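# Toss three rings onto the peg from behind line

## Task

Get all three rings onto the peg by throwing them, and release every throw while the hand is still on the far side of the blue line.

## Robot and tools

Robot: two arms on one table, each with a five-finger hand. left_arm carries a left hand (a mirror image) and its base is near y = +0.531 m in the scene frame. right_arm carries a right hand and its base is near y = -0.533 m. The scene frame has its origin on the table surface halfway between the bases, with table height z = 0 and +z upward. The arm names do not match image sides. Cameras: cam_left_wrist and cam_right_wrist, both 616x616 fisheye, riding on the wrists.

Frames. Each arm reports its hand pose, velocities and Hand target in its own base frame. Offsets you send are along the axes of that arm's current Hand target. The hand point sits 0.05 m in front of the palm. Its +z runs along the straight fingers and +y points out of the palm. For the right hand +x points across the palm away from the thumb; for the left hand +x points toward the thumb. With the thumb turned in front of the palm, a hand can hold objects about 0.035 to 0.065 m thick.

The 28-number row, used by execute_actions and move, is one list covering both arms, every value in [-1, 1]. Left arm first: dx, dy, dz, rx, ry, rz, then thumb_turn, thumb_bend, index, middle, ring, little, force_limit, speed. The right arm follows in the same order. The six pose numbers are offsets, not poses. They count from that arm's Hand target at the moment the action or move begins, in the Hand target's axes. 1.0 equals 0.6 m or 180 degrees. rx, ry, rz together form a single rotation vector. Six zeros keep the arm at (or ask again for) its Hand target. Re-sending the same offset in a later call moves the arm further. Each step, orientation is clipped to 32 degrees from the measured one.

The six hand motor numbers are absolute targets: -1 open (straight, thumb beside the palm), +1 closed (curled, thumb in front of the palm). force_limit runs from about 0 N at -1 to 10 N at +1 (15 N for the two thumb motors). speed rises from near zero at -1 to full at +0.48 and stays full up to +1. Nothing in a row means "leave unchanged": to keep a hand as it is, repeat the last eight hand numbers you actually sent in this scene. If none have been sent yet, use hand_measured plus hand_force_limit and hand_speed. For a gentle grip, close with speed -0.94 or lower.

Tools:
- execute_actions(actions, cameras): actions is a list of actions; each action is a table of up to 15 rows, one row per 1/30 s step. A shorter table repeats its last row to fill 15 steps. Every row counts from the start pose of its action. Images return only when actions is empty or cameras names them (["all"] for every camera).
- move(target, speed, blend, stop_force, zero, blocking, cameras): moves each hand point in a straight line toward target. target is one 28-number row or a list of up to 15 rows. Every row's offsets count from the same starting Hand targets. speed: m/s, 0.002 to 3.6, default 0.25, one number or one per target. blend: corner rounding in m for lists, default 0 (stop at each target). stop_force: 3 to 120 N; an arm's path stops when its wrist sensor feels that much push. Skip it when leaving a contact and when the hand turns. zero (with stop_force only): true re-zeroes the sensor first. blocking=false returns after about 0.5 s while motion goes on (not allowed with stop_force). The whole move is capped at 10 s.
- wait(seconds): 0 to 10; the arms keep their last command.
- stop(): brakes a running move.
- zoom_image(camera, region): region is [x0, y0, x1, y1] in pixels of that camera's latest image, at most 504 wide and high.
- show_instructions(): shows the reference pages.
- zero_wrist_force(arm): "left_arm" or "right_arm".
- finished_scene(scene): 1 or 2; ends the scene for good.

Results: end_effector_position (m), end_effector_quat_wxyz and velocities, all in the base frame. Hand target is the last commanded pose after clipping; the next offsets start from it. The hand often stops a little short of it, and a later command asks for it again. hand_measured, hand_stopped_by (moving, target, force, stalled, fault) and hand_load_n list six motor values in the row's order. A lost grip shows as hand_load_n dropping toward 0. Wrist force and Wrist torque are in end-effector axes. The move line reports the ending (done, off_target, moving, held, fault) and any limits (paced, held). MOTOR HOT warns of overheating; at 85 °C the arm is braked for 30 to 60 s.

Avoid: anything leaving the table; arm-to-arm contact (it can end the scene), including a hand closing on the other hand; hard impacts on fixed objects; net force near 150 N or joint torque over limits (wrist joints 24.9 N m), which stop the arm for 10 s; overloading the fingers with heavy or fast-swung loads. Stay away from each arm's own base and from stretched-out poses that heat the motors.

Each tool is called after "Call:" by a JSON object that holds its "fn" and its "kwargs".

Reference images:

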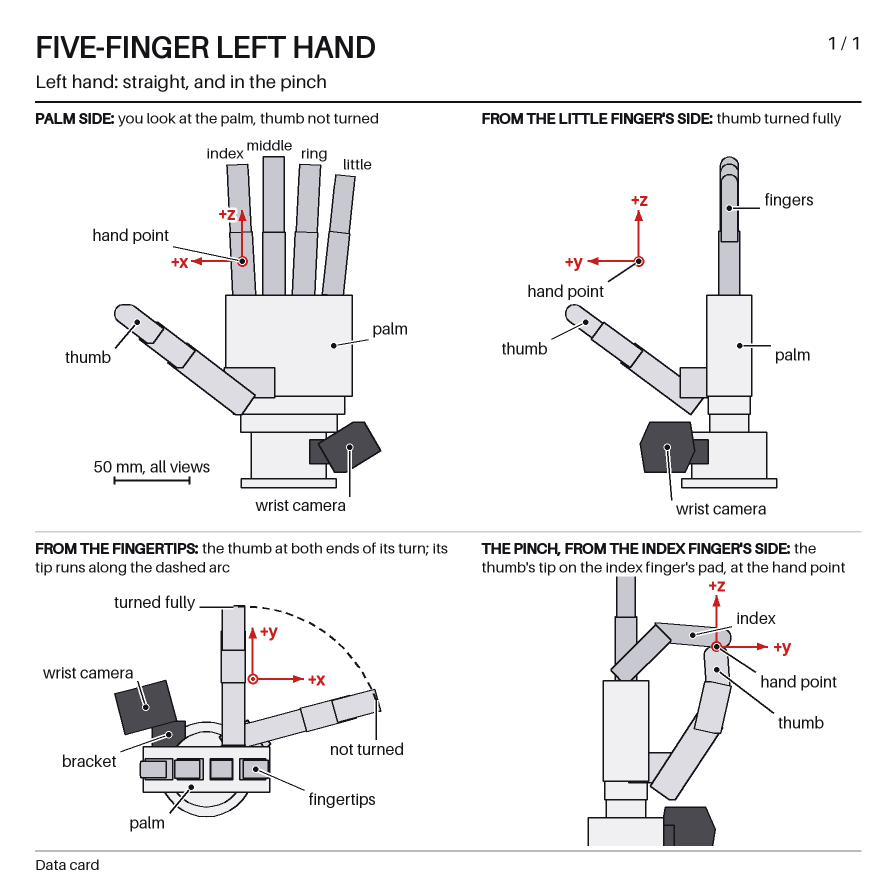

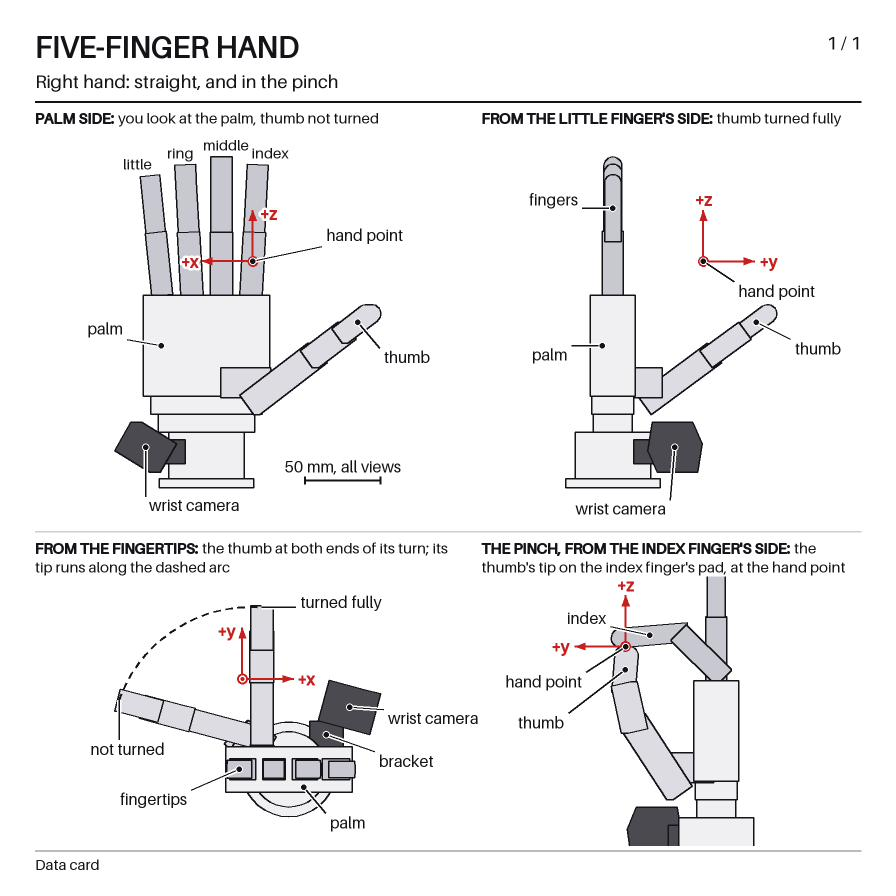

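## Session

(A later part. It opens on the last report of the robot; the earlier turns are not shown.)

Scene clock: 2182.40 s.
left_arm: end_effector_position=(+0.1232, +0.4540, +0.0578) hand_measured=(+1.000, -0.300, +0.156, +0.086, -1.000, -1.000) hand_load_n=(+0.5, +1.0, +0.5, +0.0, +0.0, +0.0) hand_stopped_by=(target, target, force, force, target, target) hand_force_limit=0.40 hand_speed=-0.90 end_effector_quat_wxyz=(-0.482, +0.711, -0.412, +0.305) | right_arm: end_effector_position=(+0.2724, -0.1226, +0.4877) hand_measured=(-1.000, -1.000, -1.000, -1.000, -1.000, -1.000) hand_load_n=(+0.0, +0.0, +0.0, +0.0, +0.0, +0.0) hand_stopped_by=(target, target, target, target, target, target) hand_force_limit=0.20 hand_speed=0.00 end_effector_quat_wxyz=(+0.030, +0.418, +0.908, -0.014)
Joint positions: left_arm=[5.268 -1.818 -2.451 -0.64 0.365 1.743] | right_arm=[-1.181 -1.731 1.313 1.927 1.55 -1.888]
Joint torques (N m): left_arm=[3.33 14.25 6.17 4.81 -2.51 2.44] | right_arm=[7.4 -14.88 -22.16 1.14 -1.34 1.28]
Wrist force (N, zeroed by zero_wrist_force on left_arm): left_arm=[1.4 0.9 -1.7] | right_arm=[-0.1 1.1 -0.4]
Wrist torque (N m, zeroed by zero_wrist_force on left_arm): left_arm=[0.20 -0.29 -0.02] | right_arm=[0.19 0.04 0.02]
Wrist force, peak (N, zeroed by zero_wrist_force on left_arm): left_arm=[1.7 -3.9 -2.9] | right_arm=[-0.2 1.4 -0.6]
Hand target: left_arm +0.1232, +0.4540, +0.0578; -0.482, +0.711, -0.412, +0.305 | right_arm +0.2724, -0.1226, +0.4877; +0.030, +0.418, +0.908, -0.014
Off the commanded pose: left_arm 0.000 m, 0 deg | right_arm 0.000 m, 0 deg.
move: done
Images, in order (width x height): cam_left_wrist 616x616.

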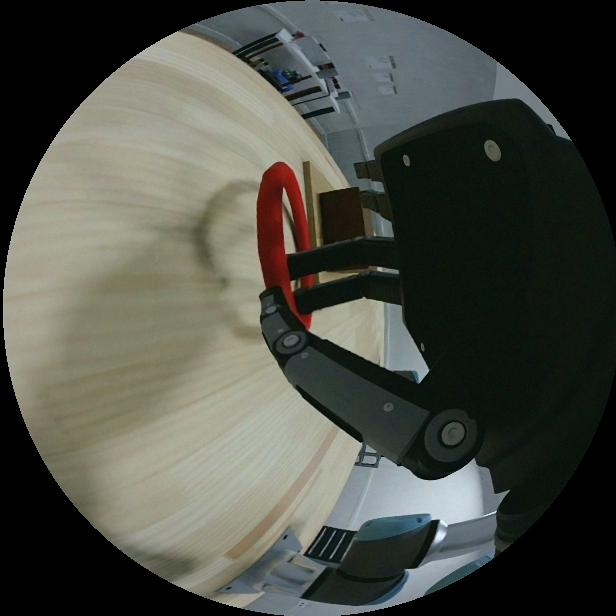

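Call:
{"fn": "move", "kwargs": {"target": [-0.0016,0.0596,0.0217,0,0,0,1,-0.3,0.4,0.4,-1,-1,0.4,-0.9,0,0,0,0,0,0,-1,-1,-1,-1,-1,-1,0.2,0], "speed": 0.04, "stop_force": 4, "cameras": []}}

Call:
{"fn": "move", "kwargs": {"target": [0,0,0,0,0,0,1,-0.3,-0.15,-0.2,-1,-1,0.4,-0.5,0,0,0,0,0,0,-1,-1,-1,-1,-1,-1,0.2,0], "speed": 0.04, "cameras": ["cam_left_wrist"]}}

Call:
{"fn": "zoom_image", "kwargs": {"camera": "cam_left_wrist", "region": [200, 150, 390, 380]}}

Scene clock: 2201.23 s.
left_arm: end_effector_position=(+0.1231, +0.4535, +0.0280) hand_measured=(+1.000, -0.300, +0.156, +0.086, -1.000, -1.000) hand_load_n=(+0.0, -1.5, +0.0, +0.0, +0.0, +0.0) hand_stopped_by=(target, target, force, force, target, target) hand_force_limit=0.40 hand_speed=-0.90 end_effector_quat_wxyz=(-0.482, +0.711, -0.412, +0.305) | right_arm: end_effector_position=(+0.2724, -0.1226, +0.4877) hand_measured=(-1.000, -1.000, -1.000, -1.000, -1.000, -1.000) hand_load_n=(+0.0, +0.0, +0.0, +0.0, +0.0, +0.0) hand_stopped_by=(target, target, target, target, target, target) hand_force_limit=0.20 hand_speed=0.00 end_effector_quat_wxyz=(+0.030, +0.418, +0.908, -0.014)
Joint positions: left_arm=[5.269 -1.92 -2.464 -0.529 0.365 1.746] | right_arm=[-1.181 -1.731 1.313 1.927 1.55 -1.888]
Joint torques (N m): left_arm=[-6.37 14.79 16.8 4.82 -0.07 -2.01] | right_arm=[6.76 -14.92 -22.39 1.12 -1.37 1.31]
Wrist force (N, zeroed by zero_wrist_force on left_arm): left_arm=[1.6 -1.6 -1.8] | right_arm=[-0.1 1.0 -0.9]
Wrist torque (N m, zeroed by zero_wrist_force on left_arm): left_arm=[0.09 -0.27 0.01] | right_arm=[0.21 0.06 0.01]
Wrist force, peak (N, zeroed by zero_wrist_force on left_arm): left_arm=[2.8 -14.6 -9.7] | right_arm=[-0.2 1.5 -0.8]
Hand target: left_arm +0.1231, +0.4535, +0.0280; -0.482, +0.711, -0.412, +0.305 (not the last commanded pose) | right_arm +0.2724, -0.1226, +0.4877; +0.030, +0.418, +0.908, -0.014
Off the commanded pose: left_arm 0.008 m, 0 deg | right_arm 0.000 m, 0 deg.
move: contact (left_arm)
No camera images: "cameras" was empty.

Scene clock: 2201.73 s.
left_arm: end_effector_position=(+0.1231, +0.4535, +0.0280) hand_measured=(+1.000, -0.300, -0.150, -0.200, -1.000, -1.000) hand_load_n=(+0.0, -1.5, +0.0, +0.0, -0.5, +0.0) hand_stopped_by=(target, target, target, target, target, target) hand_force_limit=0.40 hand_speed=-0.50 end_effector_quat_wxyz=(-0.482, +0.711, -0.412, +0.305) | right_arm: end_effector_position=(+0.2724, -0.1226, +0.4877) hand_measured=(-1.000, -1.000, -1.000, -1.000, -1.000, -1.000) hand_load_n=(+0.0, +0.0, +0.0, +0.0, +0.0, -0.5) hand_stopped_by=(target, target, target, target, target, target) hand_force_limit=0.20 hand_speed=0.00 end_effector_quat_wxyz=(+0.030, +0.418, +0.908, -0.014)
Joint positions: left_arm=[5.269 -1.92 -2.464 -0.529 0.365 1.746] | right_arm=[-1.181 -1.731 1.313 1.927 1.55 -1.888]
Joint torques (N m): left_arm=[-6.2 13.92 16.27 4.62 -0.17 -2.06] | right_arm=[6.77 -14.79 -22.26 1.16 -1.37 1.26]
Wrist force (N, zeroed by zero_wrist_force on left_arm): left_arm=[1.8 -1.6 -1.8] | right_arm=[-0.3 1.3 -0.6]
Wrist torque (N m, zeroed by zero_wrist_force on left_arm): left_arm=[0.10 -0.30 0.02] | right_arm=[0.23 0.07 0.02]
Wrist force, peak (N, zeroed by zero_wrist_force on left_arm): left_arm=[1.8 -1.7 -2.1] | right_arm=[-0.1 1.3 -1.0]
Hand target: left_arm +0.1231, +0.4535, +0.0280; -0.482, +0.711, -0.412, +0.305 | right_arm +0.2724, -0.1226, +0.4877; +0.030, +0.418, +0.908, -0.014
Off the commanded pose: left_arm 0.000 m, 0 deg | right_arm 0.000 m, 0 deg.
move: done
Images, in order (width x height): cam_left_wrist 616x616.

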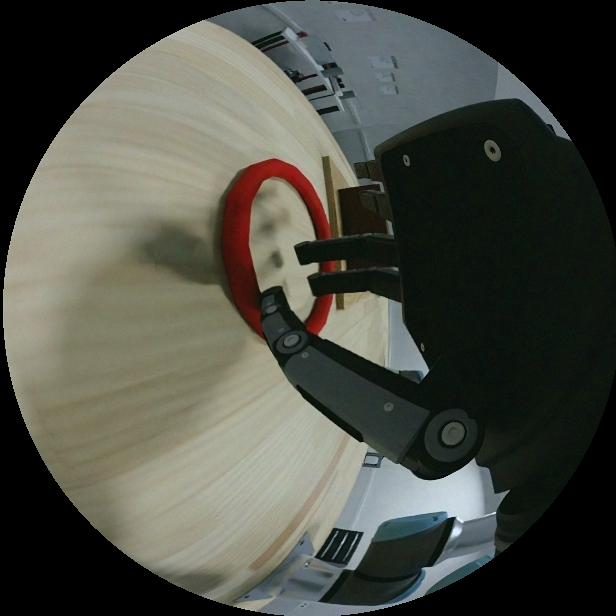

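Scaled by 2.191 from the camera's 616x616 image, which has a finer 880x880 frame.

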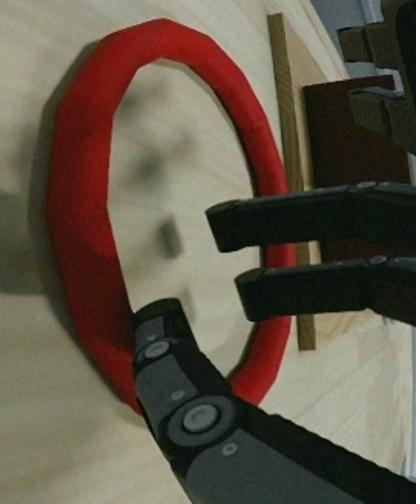

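Call:
{"fn": "move", "kwargs": {"target": [[0.001,-0.0392,-0.01425,0,0,0,1,-0.3,-0.15,-0.2,-1,-1,0.4,-0.5,0,0,0,0,0,0,-1,-1,-1,-1,-1,-1,0.2,0],[0.001,-0.0221,-0.06125,0,0,0,1,-0.3,-0.15,-0.2,-1,-1,0.4,-0.5,0,0,0,0,0,0,-1,-1,-1,-1,-1,-1,0.2,0]], "speed": 0.08, "cameras": ["cam_left_wrist"]}}

Scene clock: 2285.40 s.
left_arm: end_effector_position=(+0.0967, +0.4398, +0.0534) hand_measured=(+1.000, -0.300, -0.150, -0.200, -1.000, -1.000) hand_load_n=(+0.0, +0.0, +0.0, +0.0, +0.0, -0.5) hand_stopped_by=(target, target, target, target, target, target) hand_force_limit=0.40 hand_speed=-0.50 end_effector_quat_wxyz=(-0.482, +0.711, -0.412, +0.305) | right_arm: end_effector_position=(+0.2724, -0.1226, +0.4877) hand_measured=(-1.000, -1.000, -1.000, -1.000, -1.000, -1.000) hand_load_n=(+0.0, -0.5, +0.0, +0.0, +0.0, +0.0) hand_stopped_by=(target, target, target, target, target, target) hand_force_limit=0.20 hand_speed=0.00 end_effector_quat_wxyz=(+0.030, +0.418, +0.908, -0.014)
Joint positions: left_arm=[5.349 -1.767 -2.448 -0.893 0.389 1.956] | right_arm=[-1.181 -1.731 1.313 1.927 1.55 -1.888]
Joint torques (N m): left_arm=[1.69 11.04 3.1 1.66 -2.44 -0.36] | right_arm=[7.06 -14.84 -22.43 1.13 -1.46 1.33]
Wrist force (N, zeroed by zero_wrist_force on left_arm): left_arm=[1.6 0.4 -1.8] | right_arm=[0.1 1.3 -0.8]
Wrist torque (N m, zeroed by zero_wrist_force on left_arm): left_arm=[0.18 -0.31 0.16] | right_arm=[0.24 0.03 0.04]
Wrist force, peak (N, zeroed by zero_wrist_force on left_arm): left_arm=[1.8 -1.9 -2.2] | right_arm=[-0.2 1.6 -0.8]
Hand target: left_arm +0.0967, +0.4397, +0.0533; -0.482, +0.711, -0.412, +0.305 | right_arm +0.2724, -0.1226, +0.4877; +0.030, +0.418, +0.908, -0.014
Off the commanded pose: left_arm 0.000 m, 0 deg | right_arm 0.000 m, 0 deg.
move: done
Images, in order (width x height): cam_left_wrist 616x616.

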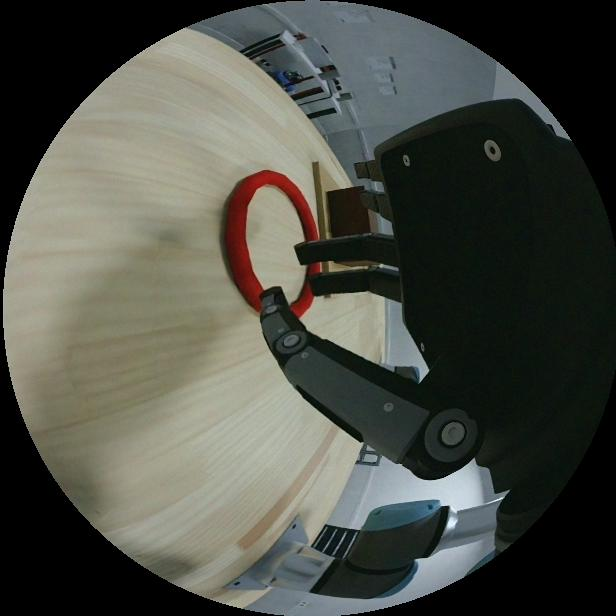

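Call:
{"fn": "zoom_image", "kwargs": {"camera": "cam_left_wrist", "region": [200, 150, 360, 350]}}

Scaled by 2.520 from the camera's 616x616 image, which has a finer 880x880 frame.

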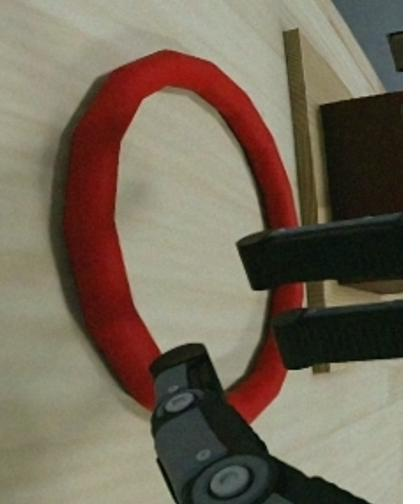

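Call:
{"fn": "move", "kwargs": {"target": [-0.0344,0.0392,0.01425,0,0,0,1,-0.8,-0.15,-0.2,-1,-1,0.4,-0.5,0,0,0,0,0,0,-1,-1,-1,-1,-1,-1,0.2,0], "speed": 0.06, "stop_force": 3, "cameras": ["cam_left_wrist"]}}

Call:
{"fn": "zoom_image", "kwargs": {"camera": "cam_left_wrist", "region": [200, 150, 360, 350]}}

Scene clock: 2309.40 s.
left_arm: end_effector_position=(+0.0872, +0.4568, +0.0277) hand_measured=(+1.000, -0.758, -0.150, -0.200, -1.000, -1.000) hand_load_n=(-2.0, -14.5, +0.0, +0.0, +0.0, +0.0) hand_stopped_by=(target, stalled, target, target, target, target) hand_force_limit=0.40 hand_speed=-0.50 end_effector_quat_wxyz=(-0.482, +0.711, -0.412, +0.305) | right_arm: end_effector_position=(+0.2724, -0.1226, +0.4877) hand_measured=(-1.000, -1.000, -1.000, -1.000, -1.000, -1.000) hand_load_n=(+0.0, +0.0, +0.0, +0.0, +0.0, +0.0) hand_stopped_by=(target, target, target, target, target, target) hand_force_limit=0.20 hand_speed=0.00 end_effector_quat_wxyz=(+0.030, +0.418, +0.908, -0.014)
Joint positions: left_arm=[5.343 -1.886 -2.412 -0.796 0.386 1.941] | right_arm=[-1.181 -1.731 1.313 1.927 1.55 -1.888]
Joint torques (N m): left_arm=[8.66 14.65 -0.53 0.9 3.66 3] | right_arm=[7.21 -14.93 -22.05 1.14 -1.43 1.31]
Wrist force (N, zeroed by zero_wrist_force on left_arm): left_arm=[2.2 -20.6 -1.4] | right_arm=[-0.2 1.2 -0.7]
Wrist torque (N m, zeroed by zero_wrist_force on left_arm): left_arm=[-0.70 -0.29 0.38] | right_arm=[0.24 0.07 0.02]
Wrist force, peak (N, zeroed by zero_wrist_force on left_arm): left_arm=[2.3 -21.4 -0.5] | right_arm=[0.0 1.5 -0.8]
Hand target: left_arm +0.0872, +0.4568, +0.0277; -0.482, +0.711, -0.412, +0.305 | right_arm +0.2724, -0.1226, +0.4877; +0.030, +0.418, +0.908, -0.014
Off the commanded pose: left_arm 0.000 m, 0 deg | right_arm 0.000 m, 0 deg.
move: contact (left_arm)
Images, in order (width x height): cam_left_wrist 616x616.

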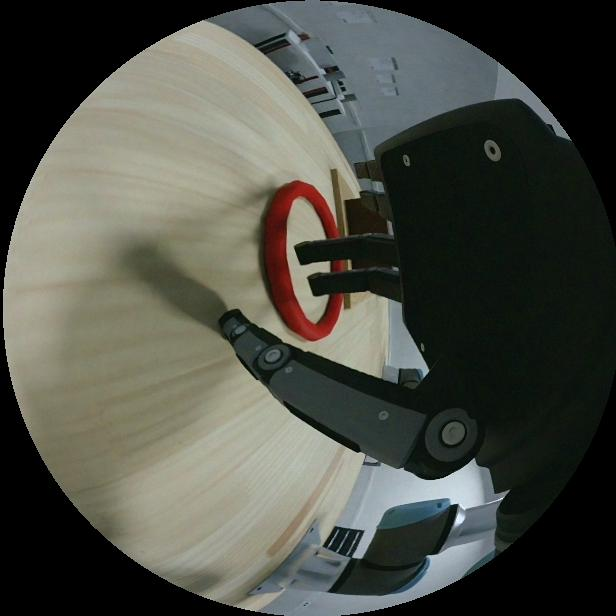

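Scaled by 2.520 from the camera's 616x616 image, which has a finer 880x880 frame.

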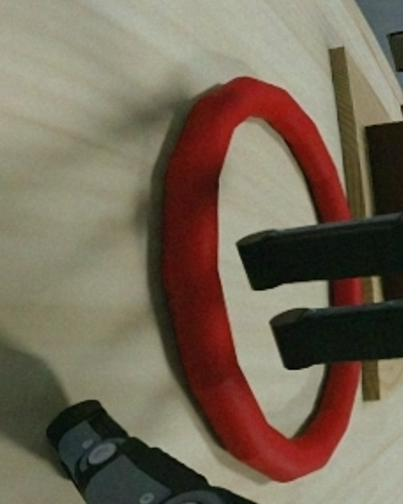

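Call:
{"fn": "move", "kwargs": {"target": [0.0004,-0.0157,-0.0057,0,0,0,1,-0.3,-0.15,-0.2,-1,-1,0.4,-0.5,0,0,0,0,0,0,-1,-1,-1,-1,-1,-1,0.2,0], "speed": 0.06, "cameras": ["cam_left_wrist"]}}

Call:
{"fn": "zoom_image", "kwargs": {"camera": "cam_left_wrist", "region": [200, 150, 360, 350]}}

Scene clock: 2323.17 s.
left_arm: end_effector_position=(+0.0872, +0.4570, +0.0377) hand_measured=(+1.000, -0.300, -0.150, -0.200, -1.000, -1.000) hand_load_n=(+0.0, +0.0, +0.0, +0.0, +0.0, +0.0) hand_stopped_by=(target, target, target, target, target, target) hand_force_limit=0.40 hand_speed=-0.50 end_effector_quat_wxyz=(-0.482, +0.711, -0.412, +0.305) | right_arm: end_effector_position=(+0.2724, -0.1226, +0.4877) hand_measured=(-1.000, -1.000, -1.000, -1.000, -1.000, -1.000) hand_load_n=(-0.5, +0.0, +0.5, +0.0, +0.0, +0.0) hand_stopped_by=(target, target, target, target, target, target) hand_force_limit=0.20 hand_speed=0.00 end_effector_quat_wxyz=(+0.030, +0.418, +0.908, -0.014)
Joint positions: left_arm=[5.343 -1.855 -2.407 -0.832 0.386 1.94] | right_arm=[-1.181 -1.731 1.313 1.927 1.55 -1.888]
Joint torques (N m): left_arm=[-7.08 15.2 9.93 4.61 -2.26 2.69] | right_arm=[6.66 -14.97 -21.71 1.18 -1.52 1.21]
Wrist force (N, zeroed by zero_wrist_force on left_arm): left_arm=[1.4 0.4 -1.5] | right_arm=[-0.1 1.2 -0.6]
Wrist torque (N m, zeroed by zero_wrist_force on left_arm): left_arm=[0.16 -0.29 0.15] | right_arm=[0.23 0.05 0.03]
Wrist force, peak (N, zeroed by zero_wrist_force on left_arm): left_arm=[2.4 -21.1 -1.5] | right_arm=[-0.2 1.5 -0.7]
Hand target: left_arm +0.0872, +0.4569, +0.0377; -0.482, +0.711, -0.412, +0.305 | right_arm +0.2724, -0.1226, +0.4877; +0.030, +0.418, +0.908, -0.014
Off the commanded pose: left_arm 0.000 m, 0 deg | right_arm 0.000 m, 0 deg.
move: done
Images, in order (width x height): cam_left_wrist 616x616.

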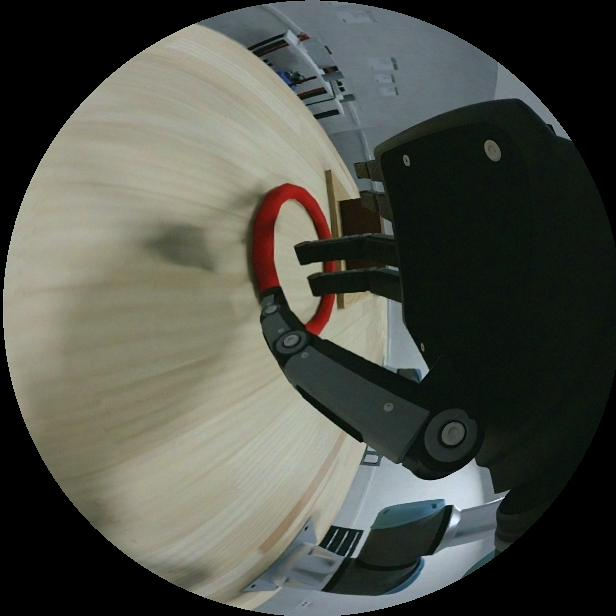

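Scaled by 2.520 from the camera's 616x616 image, which has a finer 880x880 frame.

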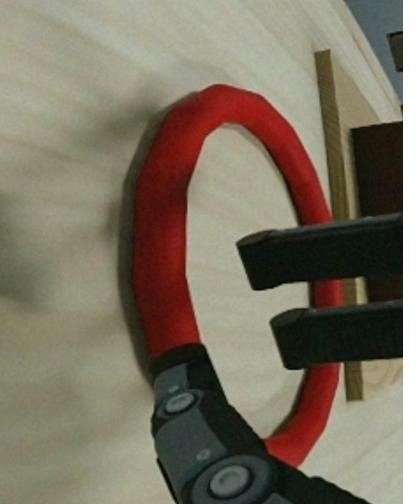

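Call:
{"fn": "move", "kwargs": {"target": [-0.00075,0.02763,0.01183,0,0,0,1,-0.3,-0.15,-0.2,-1,-1,0.4,-0.5,0,0,0,0,0,0,-1,-1,-1,-1,-1,-1,0.2,0], "speed": 0.03, "stop_force": 3, "cameras": ["cam_left_wrist"]}}

Call:
{"fn": "zoom_image", "kwargs": {"camera": "cam_left_wrist", "region": [200, 150, 360, 350]}}

Scene clock: 2338.03 s.
left_arm: end_effector_position=(+0.0881, +0.4571, +0.0197) hand_measured=(+1.000, -0.300, -0.150, -0.200, -1.000, -1.000) hand_load_n=(+0.0, +0.0, +0.0, +0.0, +0.0, +0.0) hand_stopped_by=(target, target, target, target, target, target) hand_force_limit=0.40 hand_speed=-0.50 end_effector_quat_wxyz=(-0.482, +0.711, -0.412, +0.305) | right_arm: end_effector_position=(+0.2724, -0.1226, +0.4877) hand_measured=(-1.000, -1.000, -1.000, -1.000, -1.000, -1.000) hand_load_n=(+0.0, +0.0, +0.0, +0.0, +0.0, +0.0) hand_stopped_by=(target, target, target, target, target, target) hand_force_limit=0.20 hand_speed=0.00 end_effector_quat_wxyz=(+0.030, +0.418, +0.908, -0.014)
Joint positions: left_arm=[5.34 -1.914 -2.415 -0.76 0.385 1.935] | right_arm=[-1.181 -1.731 1.313 1.927 1.55 -1.888]
Joint torques (N m): left_arm=[-2.1 40.05 17.8 0.08 -1.72 1.98] | right_arm=[7.05 -14.98 -22.18 1.17 -1.46 1.34]
Wrist force (N, zeroed by zero_wrist_force on left_arm): left_arm=[1.4 0.4 -1.8] | right_arm=[-0.2 1.2 -0.6]
Wrist torque (N m, zeroed by zero_wrist_force on left_arm): left_arm=[0.16 -0.29 0.16] | right_arm=[0.21 0.06 0.03]
Wrist force, peak (N, zeroed by zero_wrist_force on left_arm): left_arm=[1.7 0.5 -1.7] | right_arm=[-0.3 1.5 -0.7]
Hand target: left_arm +0.0881, +0.4571, +0.0197; -0.482, +0.711, -0.412, +0.305 | right_arm +0.2724, -0.1226, +0.4877; +0.030, +0.418, +0.908, -0.014
Off the commanded pose: left_arm 0.000 m, 0 deg | right_arm 0.000 m, 0 deg.
move: done
Images, in order (width x height): cam_left_wrist 616x616.

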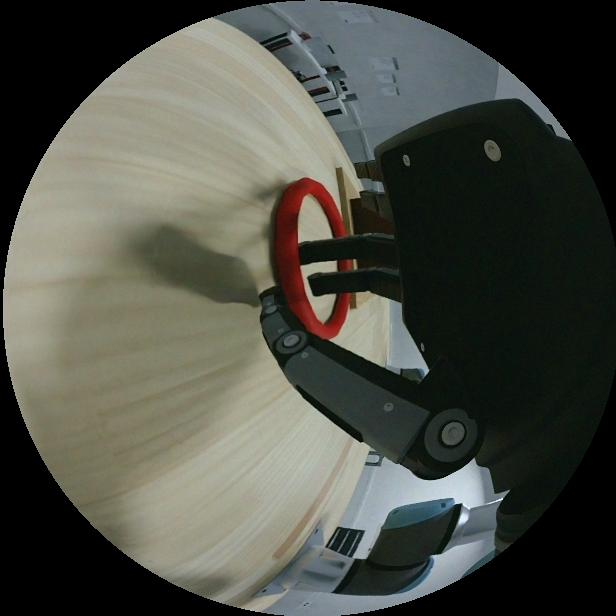

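Scaled by 2.520 from the camera's 616x616 image, which has a finer 880x880 frame.

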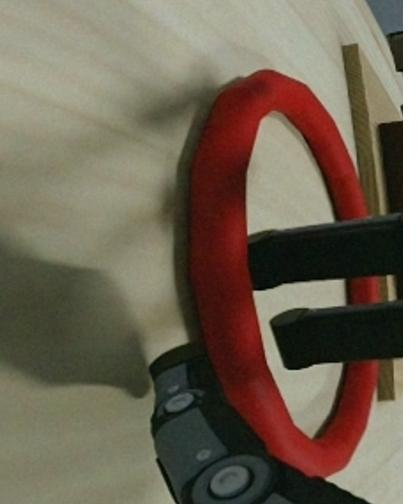

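Call:
{"fn": "move", "kwargs": {"target": [0,0.00171,-0.0047,0,0,0,1,-0.3,-0.15,-0.2,-1,-1,0.4,-0.5,0,0,0,0,0,0,-1,-1,-1,-1,-1,-1,0.2,0], "speed": 0.03}}

Call:
{"fn": "move", "kwargs": {"target": [0,0,0,0,0,0,1,-0.3,0.4,0.4,-1,-1,0.4,-0.9,0,0,0,0,0,0,-1,-1,-1,-1,-1,-1,0.2,0], "cameras": ["cam_left_wrist"]}}

Call:
{"fn": "zoom_image", "kwargs": {"camera": "cam_left_wrist", "region": [200, 150, 360, 350]}}

Scene clock: 2348.23 s.
left_arm: end_effector_position=(+0.0854, +0.4557, +0.0197) hand_measured=(+1.000, -0.300, -0.150, -0.200, -1.000, -1.000) hand_load_n=(+0.0, +0.0, +0.0, +0.0, +0.0, +0.0) hand_stopped_by=(target, target, target, target, target, target) hand_force_limit=0.40 hand_speed=-0.50 end_effector_quat_wxyz=(-0.482, +0.711, -0.412, +0.305) | right_arm: end_effector_position=(+0.2724, -0.1226, +0.4877) hand_measured=(-1.000, -1.000, -1.000, -1.000, -1.000, -1.000) hand_load_n=(+0.0, +0.0, +0.0, +0.0, +0.0, +0.0) hand_stopped_by=(target, target, target, target, target, target) hand_force_limit=0.20 hand_speed=0.00 end_effector_quat_wxyz=(+0.030, +0.418, +0.908, -0.014)
Joint positions: left_arm=[5.348 -1.908 -2.414 -0.784 0.388 1.954] | right_arm=[-1.181 -1.731 1.313 1.927 1.55 -1.888]
Joint torques (N m): left_arm=[-4.07 32.15 17.92 3.54 -1.01 -0.94] | right_arm=[7.01 -14.84 -21.71 1.19 -1.49 1.28]
Wrist force (N, zeroed by zero_wrist_force on left_arm): left_arm=[1.4 0.3 -1.7] | right_arm=[0.0 1.2 -0.7]
Wrist torque (N m, zeroed by zero_wrist_force on left_arm): left_arm=[0.14 -0.29 -0.02] | right_arm=[0.22 0.03 0.03]
Wrist force, peak (N, zeroed by zero_wrist_force on left_arm): left_arm=[1.7 0.4 -1.9] | right_arm=[0.0 1.5 -0.9]
Hand target: left_arm +0.0854, +0.4557, +0.0197; -0.482, +0.711, -0.412, +0.305 | right_arm +0.2724, -0.1226, +0.4877; +0.030, +0.418, +0.908, -0.014
Off the commanded pose: left_arm 0.000 m, 0 deg | right_arm 0.000 m, 0 deg.
move: done

Scene clock: 2349.73 s.
left_arm: end_effector_position=(+0.0854, +0.4557, +0.0197) hand_measured=(+1.000, -0.302, +0.192, +0.122, -1.000, -1.000) hand_load_n=(+0.5, +6.5, +7.0, +7.5, +0.0, +0.0) hand_stopped_by=(target, target, force, force, target, target) hand_force_limit=0.40 hand_speed=-0.90 end_effector_quat_wxyz=(-0.482, +0.711, -0.412, +0.305) | right_arm: end_effector_position=(+0.2724, -0.1226, +0.4877) hand_measured=(-1.000, -1.000, -1.000, -1.000, -1.000, -1.000) hand_load_n=(+0.0, +0.0, +0.0, +0.0, +0.0, +0.0) hand_stopped_by=(target, target, target, target, target, target) hand_force_limit=0.20 hand_speed=0.00 end_effector_quat_wxyz=(+0.030, +0.418, +0.908, -0.014)
Joint positions: left_arm=[5.348 -1.909 -2.414 -0.784 0.388 1.954] | right_arm=[-1.181 -1.731 1.313 1.927 1.55 -1.888]
Joint torques (N m): left_arm=[-4.57 16.16 13.42 4.62 -1.56 -2.16] | right_arm=[7.15 -14.83 -22.23 1.17 -1.55 1.21]
Wrist force (N, zeroed by zero_wrist_force on left_arm): left_arm=[1.6 -3.1 -2.2] | right_arm=[-0.3 1.2 -0.6]
Wrist torque (N m, zeroed by zero_wrist_force on left_arm): left_arm=[0.01 -0.28 0.02] | right_arm=[0.22 0.07 0.02]
Wrist force, peak (N, zeroed by zero_wrist_force on left_arm): left_arm=[1.6 -3.1 -2.2] | right_arm=[-0.1 1.3 -0.9]
Hand target: left_arm +0.0854, +0.4557, +0.0197; -0.482, +0.711, -0.412, +0.305 | right_arm +0.2724, -0.1226, +0.4877; +0.030, +0.418, +0.908, -0.014
Off the commanded pose: left_arm 0.000 m, 0 deg | right_arm 0.000 m, 0 deg.
move: done
Images, in order (width x height): cam_left_wrist 616x616.

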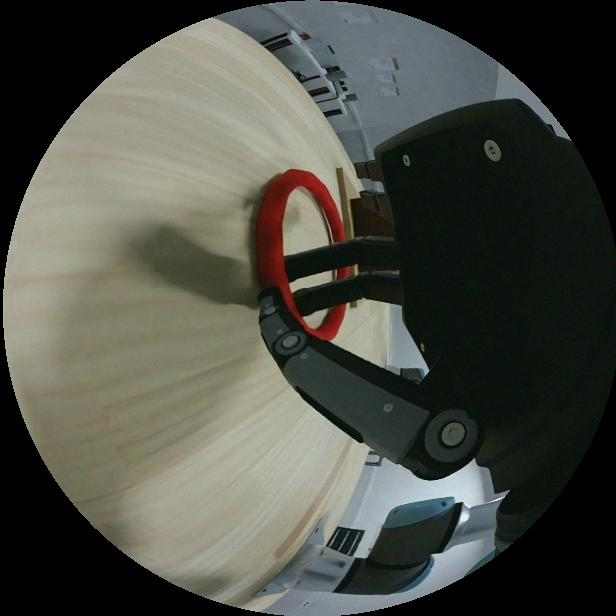

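Scaled by 2.520 from the camera's 616x616 image, which has a finer 880x880 frame.

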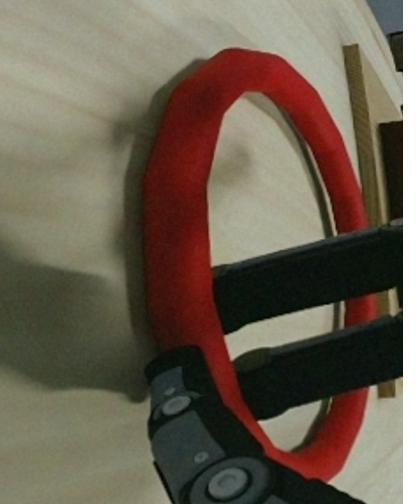

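Call:
{"fn": "move", "kwargs": {"target": [0.00167,-0.0627,-0.0228,0,0,0,1,-0.3,0.4,0.4,-1,-1,0.4,-0.9,0,0,0,0,0,0,-1,-1,-1,-1,-1,-1,0.2,0], "speed": 0.05, "cameras": ["cam_left_wrist"]}}

Call:
{"fn": "zoom_image", "kwargs": {"camera": "cam_left_wrist", "region": [200, 150, 360, 350]}}

Scene clock: 2357.97 s.
left_arm: end_effector_position=(+0.0855, +0.4564, +0.0598) hand_measured=(+1.000, -0.302, +0.192, +0.124, -1.000, -1.000) hand_load_n=(+0.5, +1.5, +0.5, +3.0, +0.0, +0.0) hand_stopped_by=(target, target, force, force, target, target) hand_force_limit=0.40 hand_speed=-0.90 end_effector_quat_wxyz=(-0.482, +0.710, -0.412, +0.305) | right_arm: end_effector_position=(+0.2724, -0.1226, +0.4877) hand_measured=(-1.000, -1.000, -1.000, -1.000, -1.000, -1.000) hand_load_n=(+0.0, +0.0, +0.0, +0.0, +0.0, +0.0) hand_stopped_by=(target, target, target, target, target, target) hand_force_limit=0.20 hand_speed=0.00 end_effector_quat_wxyz=(+0.030, +0.418, +0.908, -0.014)
Joint positions: left_arm=[5.347 -1.785 -2.392 -0.927 0.388 1.951] | right_arm=[-1.181 -1.731 1.313 1.927 1.55 -1.888]
Joint torques (N m): left_arm=[3.48 14.22 4.22 4.66 -1.66 2.61] | right_arm=[6.82 -14.84 -22.56 1.12 -1.47 1.31]
Wrist force (N, zeroed by zero_wrist_force on left_arm): left_arm=[1.3 0.5 -1.5] | right_arm=[0.0 1.2 -0.8]
Wrist torque (N m, zeroed by zero_wrist_force on left_arm): left_arm=[0.12 -0.25 -0.01] | right_arm=[0.24 0.04 0.03]
Wrist force, peak (N, zeroed by zero_wrist_force on left_arm): left_arm=[1.6 -3.3 -2.2] | right_arm=[-0.1 1.5 -0.8]
Hand target: left_arm +0.0855, +0.4563, +0.0597; -0.482, +0.711, -0.412, +0.305 | right_arm +0.2724, -0.1226, +0.4877; +0.030, +0.418, +0.908, -0.014
Off the commanded pose: left_arm 0.000 m, 0 deg | right_arm 0.000 m, 0 deg.
move: done
Images, in order (width x height): cam_left_wrist 616x616.

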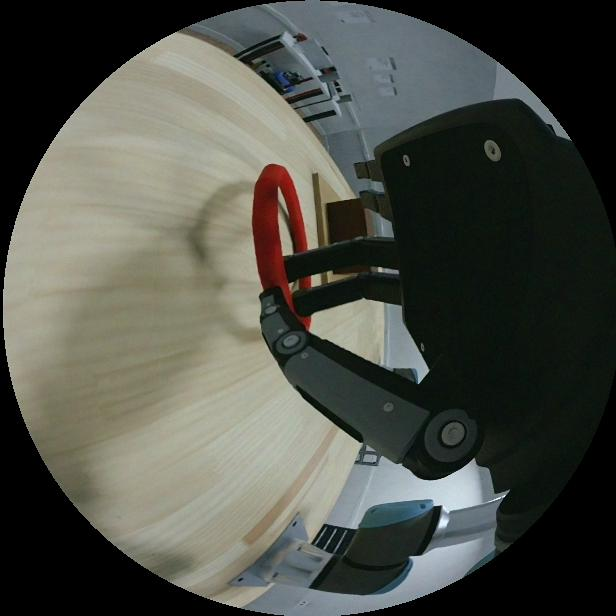

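Scaled by 2.520 from the camera's 616x616 image, which has a finer 880x880 frame.

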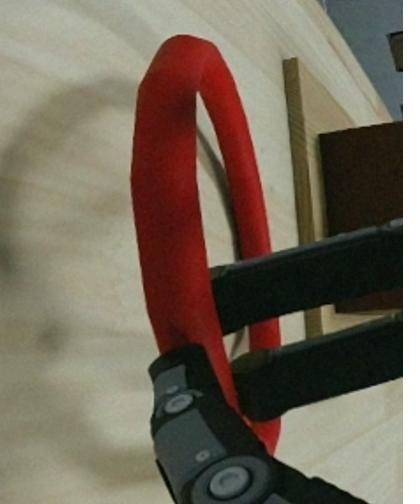

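Call:
{"fn": "move", "kwargs": {"target": [[-0.00163,0.0619,0.0225,0,0,0,1,-0.3,0.4,0.4,-1,-1,0.4,-0.9,0,0,0,0,0,0,-1,-1,-1,-1,-1,-1,0.2,0],[-0.00163,0.0619,0.0225,0,0,0,1,-0.3,-0.15,-0.2,-1,-1,0.4,-0.6,0,0,0,0,0,0,-1,-1,-1,-1,-1,-1,0.2,0]], "speed": 0.05, "cameras": ["cam_left_wrist"]}}

Call:
{"fn": "zoom_image", "kwargs": {"camera": "cam_left_wrist", "region": [200, 150, 360, 350]}}

Scene clock: 2441.97 s.
left_arm: end_effector_position=(+0.0855, +0.4557, +0.0202) hand_measured=(+1.000, -0.300, -0.150, -0.200, -1.000, -1.000) hand_load_n=(+0.0, +0.0, +0.0, +0.0, +0.0, +0.0) hand_stopped_by=(target, target, target, target, target, target) hand_force_limit=0.40 hand_speed=-0.60 end_effector_quat_wxyz=(-0.482, +0.711, -0.412, +0.305) | right_arm: end_effector_position=(+0.2724, -0.1226, +0.4877) hand_measured=(-1.000, -1.000, -1.000, -1.000, -1.000, -1.000) hand_load_n=(+0.0, +0.0, +0.0, +0.0, +0.0, +0.0) hand_stopped_by=(target, target, target, target, target, target) hand_force_limit=0.20 hand_speed=0.00 end_effector_quat_wxyz=(+0.030, +0.418, +0.908, -0.014)
Joint positions: left_arm=[5.348 -1.907 -2.414 -0.786 0.388 1.954] | right_arm=[-1.181 -1.731 1.313 1.927 1.55 -1.888]
Joint torques (N m): left_arm=[-6.62 25.03 12.99 0.19 -2.76 1.34] | right_arm=[7.04 -14.67 -22.36 1.14 -1.49 1.31]
Wrist force (N, zeroed by zero_wrist_force on left_arm): left_arm=[0.6 0.2 -1.6] | right_arm=[0.0 1.3 -0.5]
Wrist torque (N m, zeroed by zero_wrist_force on left_arm): left_arm=[0.12 -0.15 0.07] | right_arm=[0.22 0.03 0.04]
Wrist force, peak (N, zeroed by zero_wrist_force on left_arm): left_arm=[12.7 -49.3 -25.5] | right_arm=[-0.1 1.6 -0.7]
Hand target: left_arm +0.0854, +0.4557, +0.0202; -0.482, +0.711, -0.412, +0.305 | right_arm +0.2724, -0.1226, +0.4877; +0.030, +0.418, +0.908, -0.014
Off the commanded pose: left_arm 0.000 m, 0 deg | right_arm 0.000 m, 0 deg.
move: done
Images, in order (width x height): cam_left_wrist 616x616.

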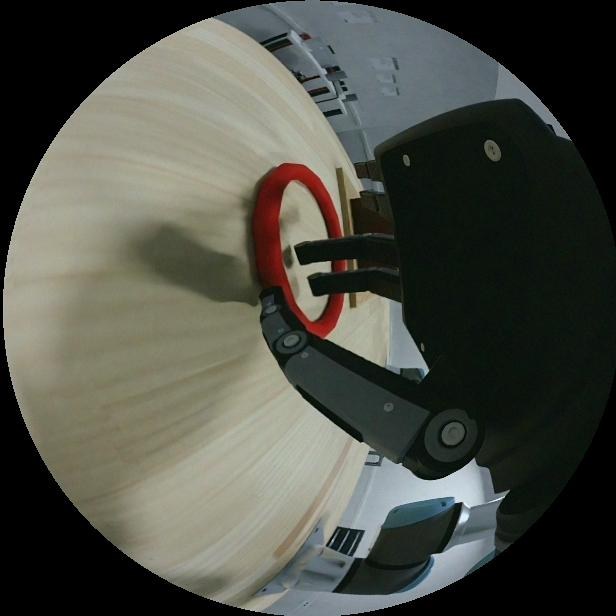

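Scaled by 2.520 from the camera's 616x616 image, which has a finer 880x880 frame.

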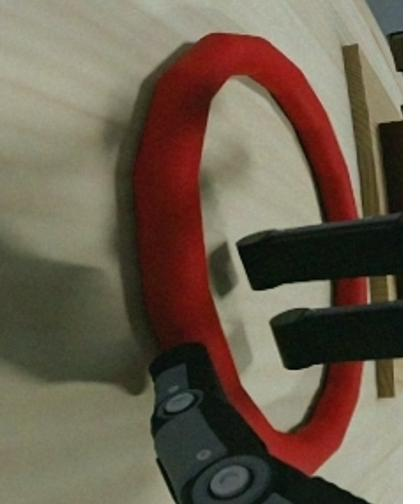

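Call:
{"fn": "move", "kwargs": {"target": [[0,0.01425,-0.0392,0,0,0,1,-0.3,-0.15,-0.2,-1,-1,0.4,-0.6,0,0,0,0,0,0,-1,-1,-1,-1,-1,-1,0.2,0],[0.0006,-0.0092,-0.0477,0,0,0,1,-0.3,-0.15,-0.2,-1,-1,0.4,-0.6,0,0,0,0,0,0,-1,-1,-1,-1,-1,-1,0.2,0]], "speed": 0.05, "cameras": ["cam_left_wrist"]}}

Call:
{"fn": "zoom_image", "kwargs": {"camera": "cam_left_wrist", "region": [200, 150, 360, 350]}}

Scene clock: 2463.63 s.
left_arm: end_effector_position=(+0.0634, +0.4442, +0.0355) hand_measured=(+1.000, -0.300, -0.150, -0.200, -1.000, -1.000) hand_load_n=(+0.0, +0.0, +0.0, +0.0, +0.0, +0.0) hand_stopped_by=(target, target, target, target, target, target) hand_force_limit=0.40 hand_speed=-0.60 end_effector_quat_wxyz=(-0.482, +0.710, -0.412, +0.305) end_effector_velocity=(-0.001, +0.001, +0.000) end_effector_angular_velocity=(+0.003, +0.001, +0.001) | right_arm: end_effector_position=(+0.2724, -0.1226, +0.4877) hand_measured=(-1.000, -1.000, -1.000, -1.000, -1.000, -1.000) hand_load_n=(-0.5, +0.0, +0.0, +0.0, +0.0, +0.0) hand_stopped_by=(target, target, target, target, target, target) hand_force_limit=0.20 hand_speed=0.00 end_effector_quat_wxyz=(+0.030, +0.418, +0.908, -0.014)
Joint positions: left_arm=[5.413 -1.823 -2.396 -1.022 0.417 2.101] | right_arm=[-1.181 -1.731 1.313 1.927 1.55 -1.888]
Joint velocities: left_arm=[0.001 -0.001 -0.001 0.005 -0.001 0] | right_arm=[within noise]
Joint torques (N m): left_arm=[2.81 13.26 4.52 4.22 -1.27 2.6] | right_arm=[7.15 -15.11 -22.97 1.21 -1.55 1.33]
Wrist force (N, zeroed by zero_wrist_force on left_arm): left_arm=[0.6 0.2 -1.5] | right_arm=[-0.2 1.1 -0.6]
Wrist torque (N m, zeroed by zero_wrist_force on left_arm): left_arm=[0.12 -0.15 0.02] | right_arm=[0.21 0.07 0.02]
Wrist force, peak (N, zeroed by zero_wrist_force on left_arm): left_arm=[0.9 0.3 -1.9] | right_arm=[0.0 1.4 -1.0]
Hand target: left_arm +0.0634, +0.4441, +0.0354; -0.482, +0.711, -0.412, +0.305 | right_arm +0.2724, -0.1226, +0.4877; +0.030, +0.418, +0.908, -0.014
Off the commanded pose: left_arm 0.000 m, 0 deg | right_arm 0.000 m, 0 deg.
move: done
Images, in order (width x height): cam_left_wrist 616x616.

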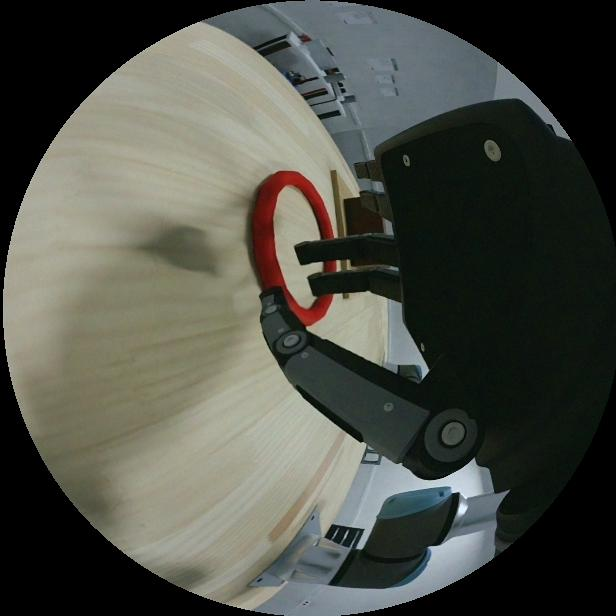

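Scaled by 2.520 from the camera's 616x616 image, which has a finer 880x880 frame.

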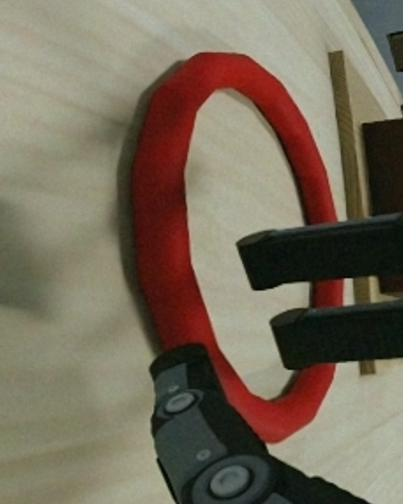

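Call:
{"fn": "move", "kwargs": {"target": [[-0.0225,0,0,0,0,0,1,-0.3,-0.15,-0.2,-1,-1,0.4,-0.6,0,0,0,0,0,0,-1,-1,-1,-1,-1,-1,0.2,0],[-0.0232,0.0255,0.01282,0,0,0,1,-0.3,-0.15,-0.2,-1,-1,0.4,-0.6,0,0,0,0,0,0,-1,-1,-1,-1,-1,-1,0.2,0]], "speed": 0.03, "stop_force": 3, "cameras": ["cam_left_wrist"]}}

Call:
{"fn": "zoom_image", "kwargs": {"camera": "cam_left_wrist", "region": [200, 150, 360, 350]}}

Scene clock: 2477.83 s.
left_arm: end_effector_position=(+0.0588, +0.4567, +0.0179) hand_measured=(+1.000, -0.300, -0.150, -0.200, -1.000, -1.000) hand_load_n=(+0.0, +0.0, +0.0, +0.0, +0.0, +0.0) hand_stopped_by=(target, target, target, target, target, target) hand_force_limit=0.40 hand_speed=-0.60 end_effector_quat_wxyz=(-0.482, +0.711, -0.412, +0.305) | right_arm: end_effector_position=(+0.2724, -0.1226, +0.4877) hand_measured=(-1.000, -1.000, -1.000, -1.000, -1.000, -1.000) hand_load_n=(-0.5, +0.0, +0.0, +0.0, +0.0, +0.0) hand_stopped_by=(target, target, target, target, target, target) hand_force_limit=0.20 hand_speed=0.00 end_effector_quat_wxyz=(+0.030, +0.418, +0.908, -0.014)
Joint positions: left_arm=[5.401 -1.903 -2.372 -0.944 0.411 2.076] | right_arm=[-1.181 -1.731 1.313 1.927 1.55 -1.888]
Joint torques (N m): left_arm=[3.63 39.9 19.08 -0.21 -0.21 2.26] | right_arm=[6.96 -15.19 -22.09 1.11 -1.61 1.26]
Wrist force (N, zeroed by zero_wrist_force on left_arm): left_arm=[0.7 0.1 -1.6] | right_arm=[-0.2 1.3 -0.7]
Wrist torque (N m, zeroed by zero_wrist_force on left_arm): left_arm=[0.13 -0.14 0.11] | right_arm=[0.25 0.07 0.02]
Wrist force, peak (N, zeroed by zero_wrist_force on left_arm): left_arm=[0.8 0.0 -1.9] | right_arm=[-0.3 1.6 -0.8]
Hand target: left_arm +0.0588, +0.4567, +0.0179; -0.482, +0.711, -0.412, +0.305 | right_arm +0.2724, -0.1226, +0.4877; +0.030, +0.418, +0.908, -0.014
Off the commanded pose: left_arm 0.000 m, 0 deg | right_arm 0.000 m, 0 deg.
move: done
Images, in order (width x height): cam_left_wrist 616x616.

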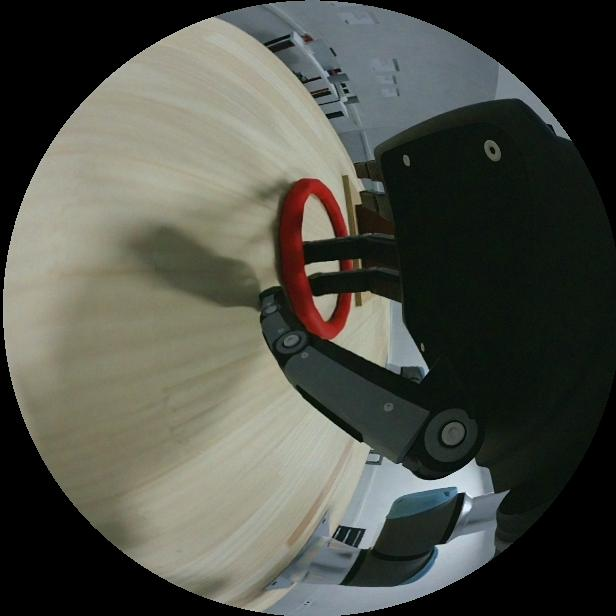

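Scaled by 2.520 from the camera's 616x616 image, which has a finer 880x880 frame.

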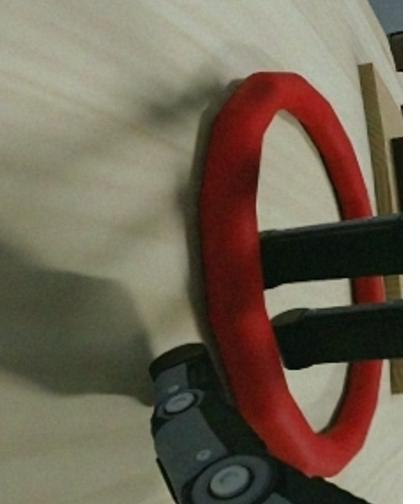

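Call:
{"fn": "move", "kwargs": {"target": [0,-0.0037,0.0075,0,0,0,1,-0.3,-0.15,-0.2,-1,-1,0.4,-0.6,0,0,0,0,0,0,-1,-1,-1,-1,-1,-1,0.2,0], "speed": 0.03, "stop_force": 3, "cameras": ["cam_left_wrist"]}}

Call:
{"fn": "zoom_image", "kwargs": {"camera": "cam_left_wrist", "region": [200, 150, 360, 350]}}

Scene clock: 2489.10 s.
left_arm: end_effector_position=(+0.0632, +0.4590, +0.0183) hand_measured=(+1.000, -0.300, -0.150, -0.200, -1.000, -1.000) hand_load_n=(+0.0, +0.0, +0.0, +0.0, +0.0, +0.0) hand_stopped_by=(target, target, target, target, target, target) hand_force_limit=0.40 hand_speed=-0.60 end_effector_quat_wxyz=(-0.482, +0.711, -0.412, +0.305) | right_arm: end_effector_position=(+0.2724, -0.1226, +0.4877) hand_measured=(-1.000, -1.000, -1.000, -1.000, -1.000, -1.000) hand_load_n=(+0.0, +0.0, +0.0, +0.0, +0.0, +0.0) hand_stopped_by=(target, target, target, target, target, target) hand_force_limit=0.20 hand_speed=0.00 end_effector_quat_wxyz=(+0.030, +0.418, +0.908, -0.014)
Joint positions: left_arm=[5.389 -1.908 -2.374 -0.912 0.406 2.048] | right_arm=[-1.181 -1.731 1.313 1.927 1.55 -1.888]
Joint torques (N m): left_arm=[5.61 35.32 5.59 -0.1 -0.07 2.6] | right_arm=[7.25 -14.7 -22.3 1.19 -1.52 1.24]
Wrist force (N, zeroed by zero_wrist_force on left_arm): left_arm=[0.2 0.1 -1.7] | right_arm=[-0.3 1.0 -0.5]
Wrist torque (N m, zeroed by zero_wrist_force on left_arm): left_arm=[0.13 -0.09 0.04] | right_arm=[0.19 0.07 0.01]
Wrist force, peak (N, zeroed by zero_wrist_force on left_arm): left_arm=[0.5 0.1 -1.8] | right_arm=[-0.1 1.4 -0.8]
Hand target: left_arm +0.0632, +0.4591, +0.0184; -0.482, +0.711, -0.412, +0.305 | right_arm +0.2724, -0.1226, +0.4877; +0.030, +0.418, +0.908, -0.014
Off the commanded pose: left_arm 0.000 m, 0 deg | right_arm 0.000 m, 0 deg.
move: done
Images, in order (width x height): cam_left_wrist 616x616.

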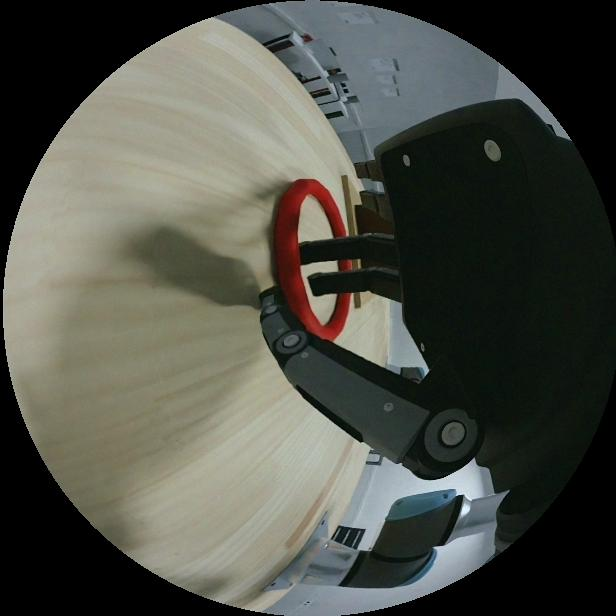

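Scaled by 2.520 from the camera's 616x616 image, which has a finer 880x880 frame.

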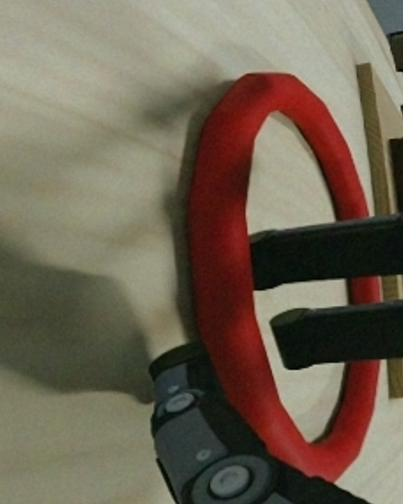

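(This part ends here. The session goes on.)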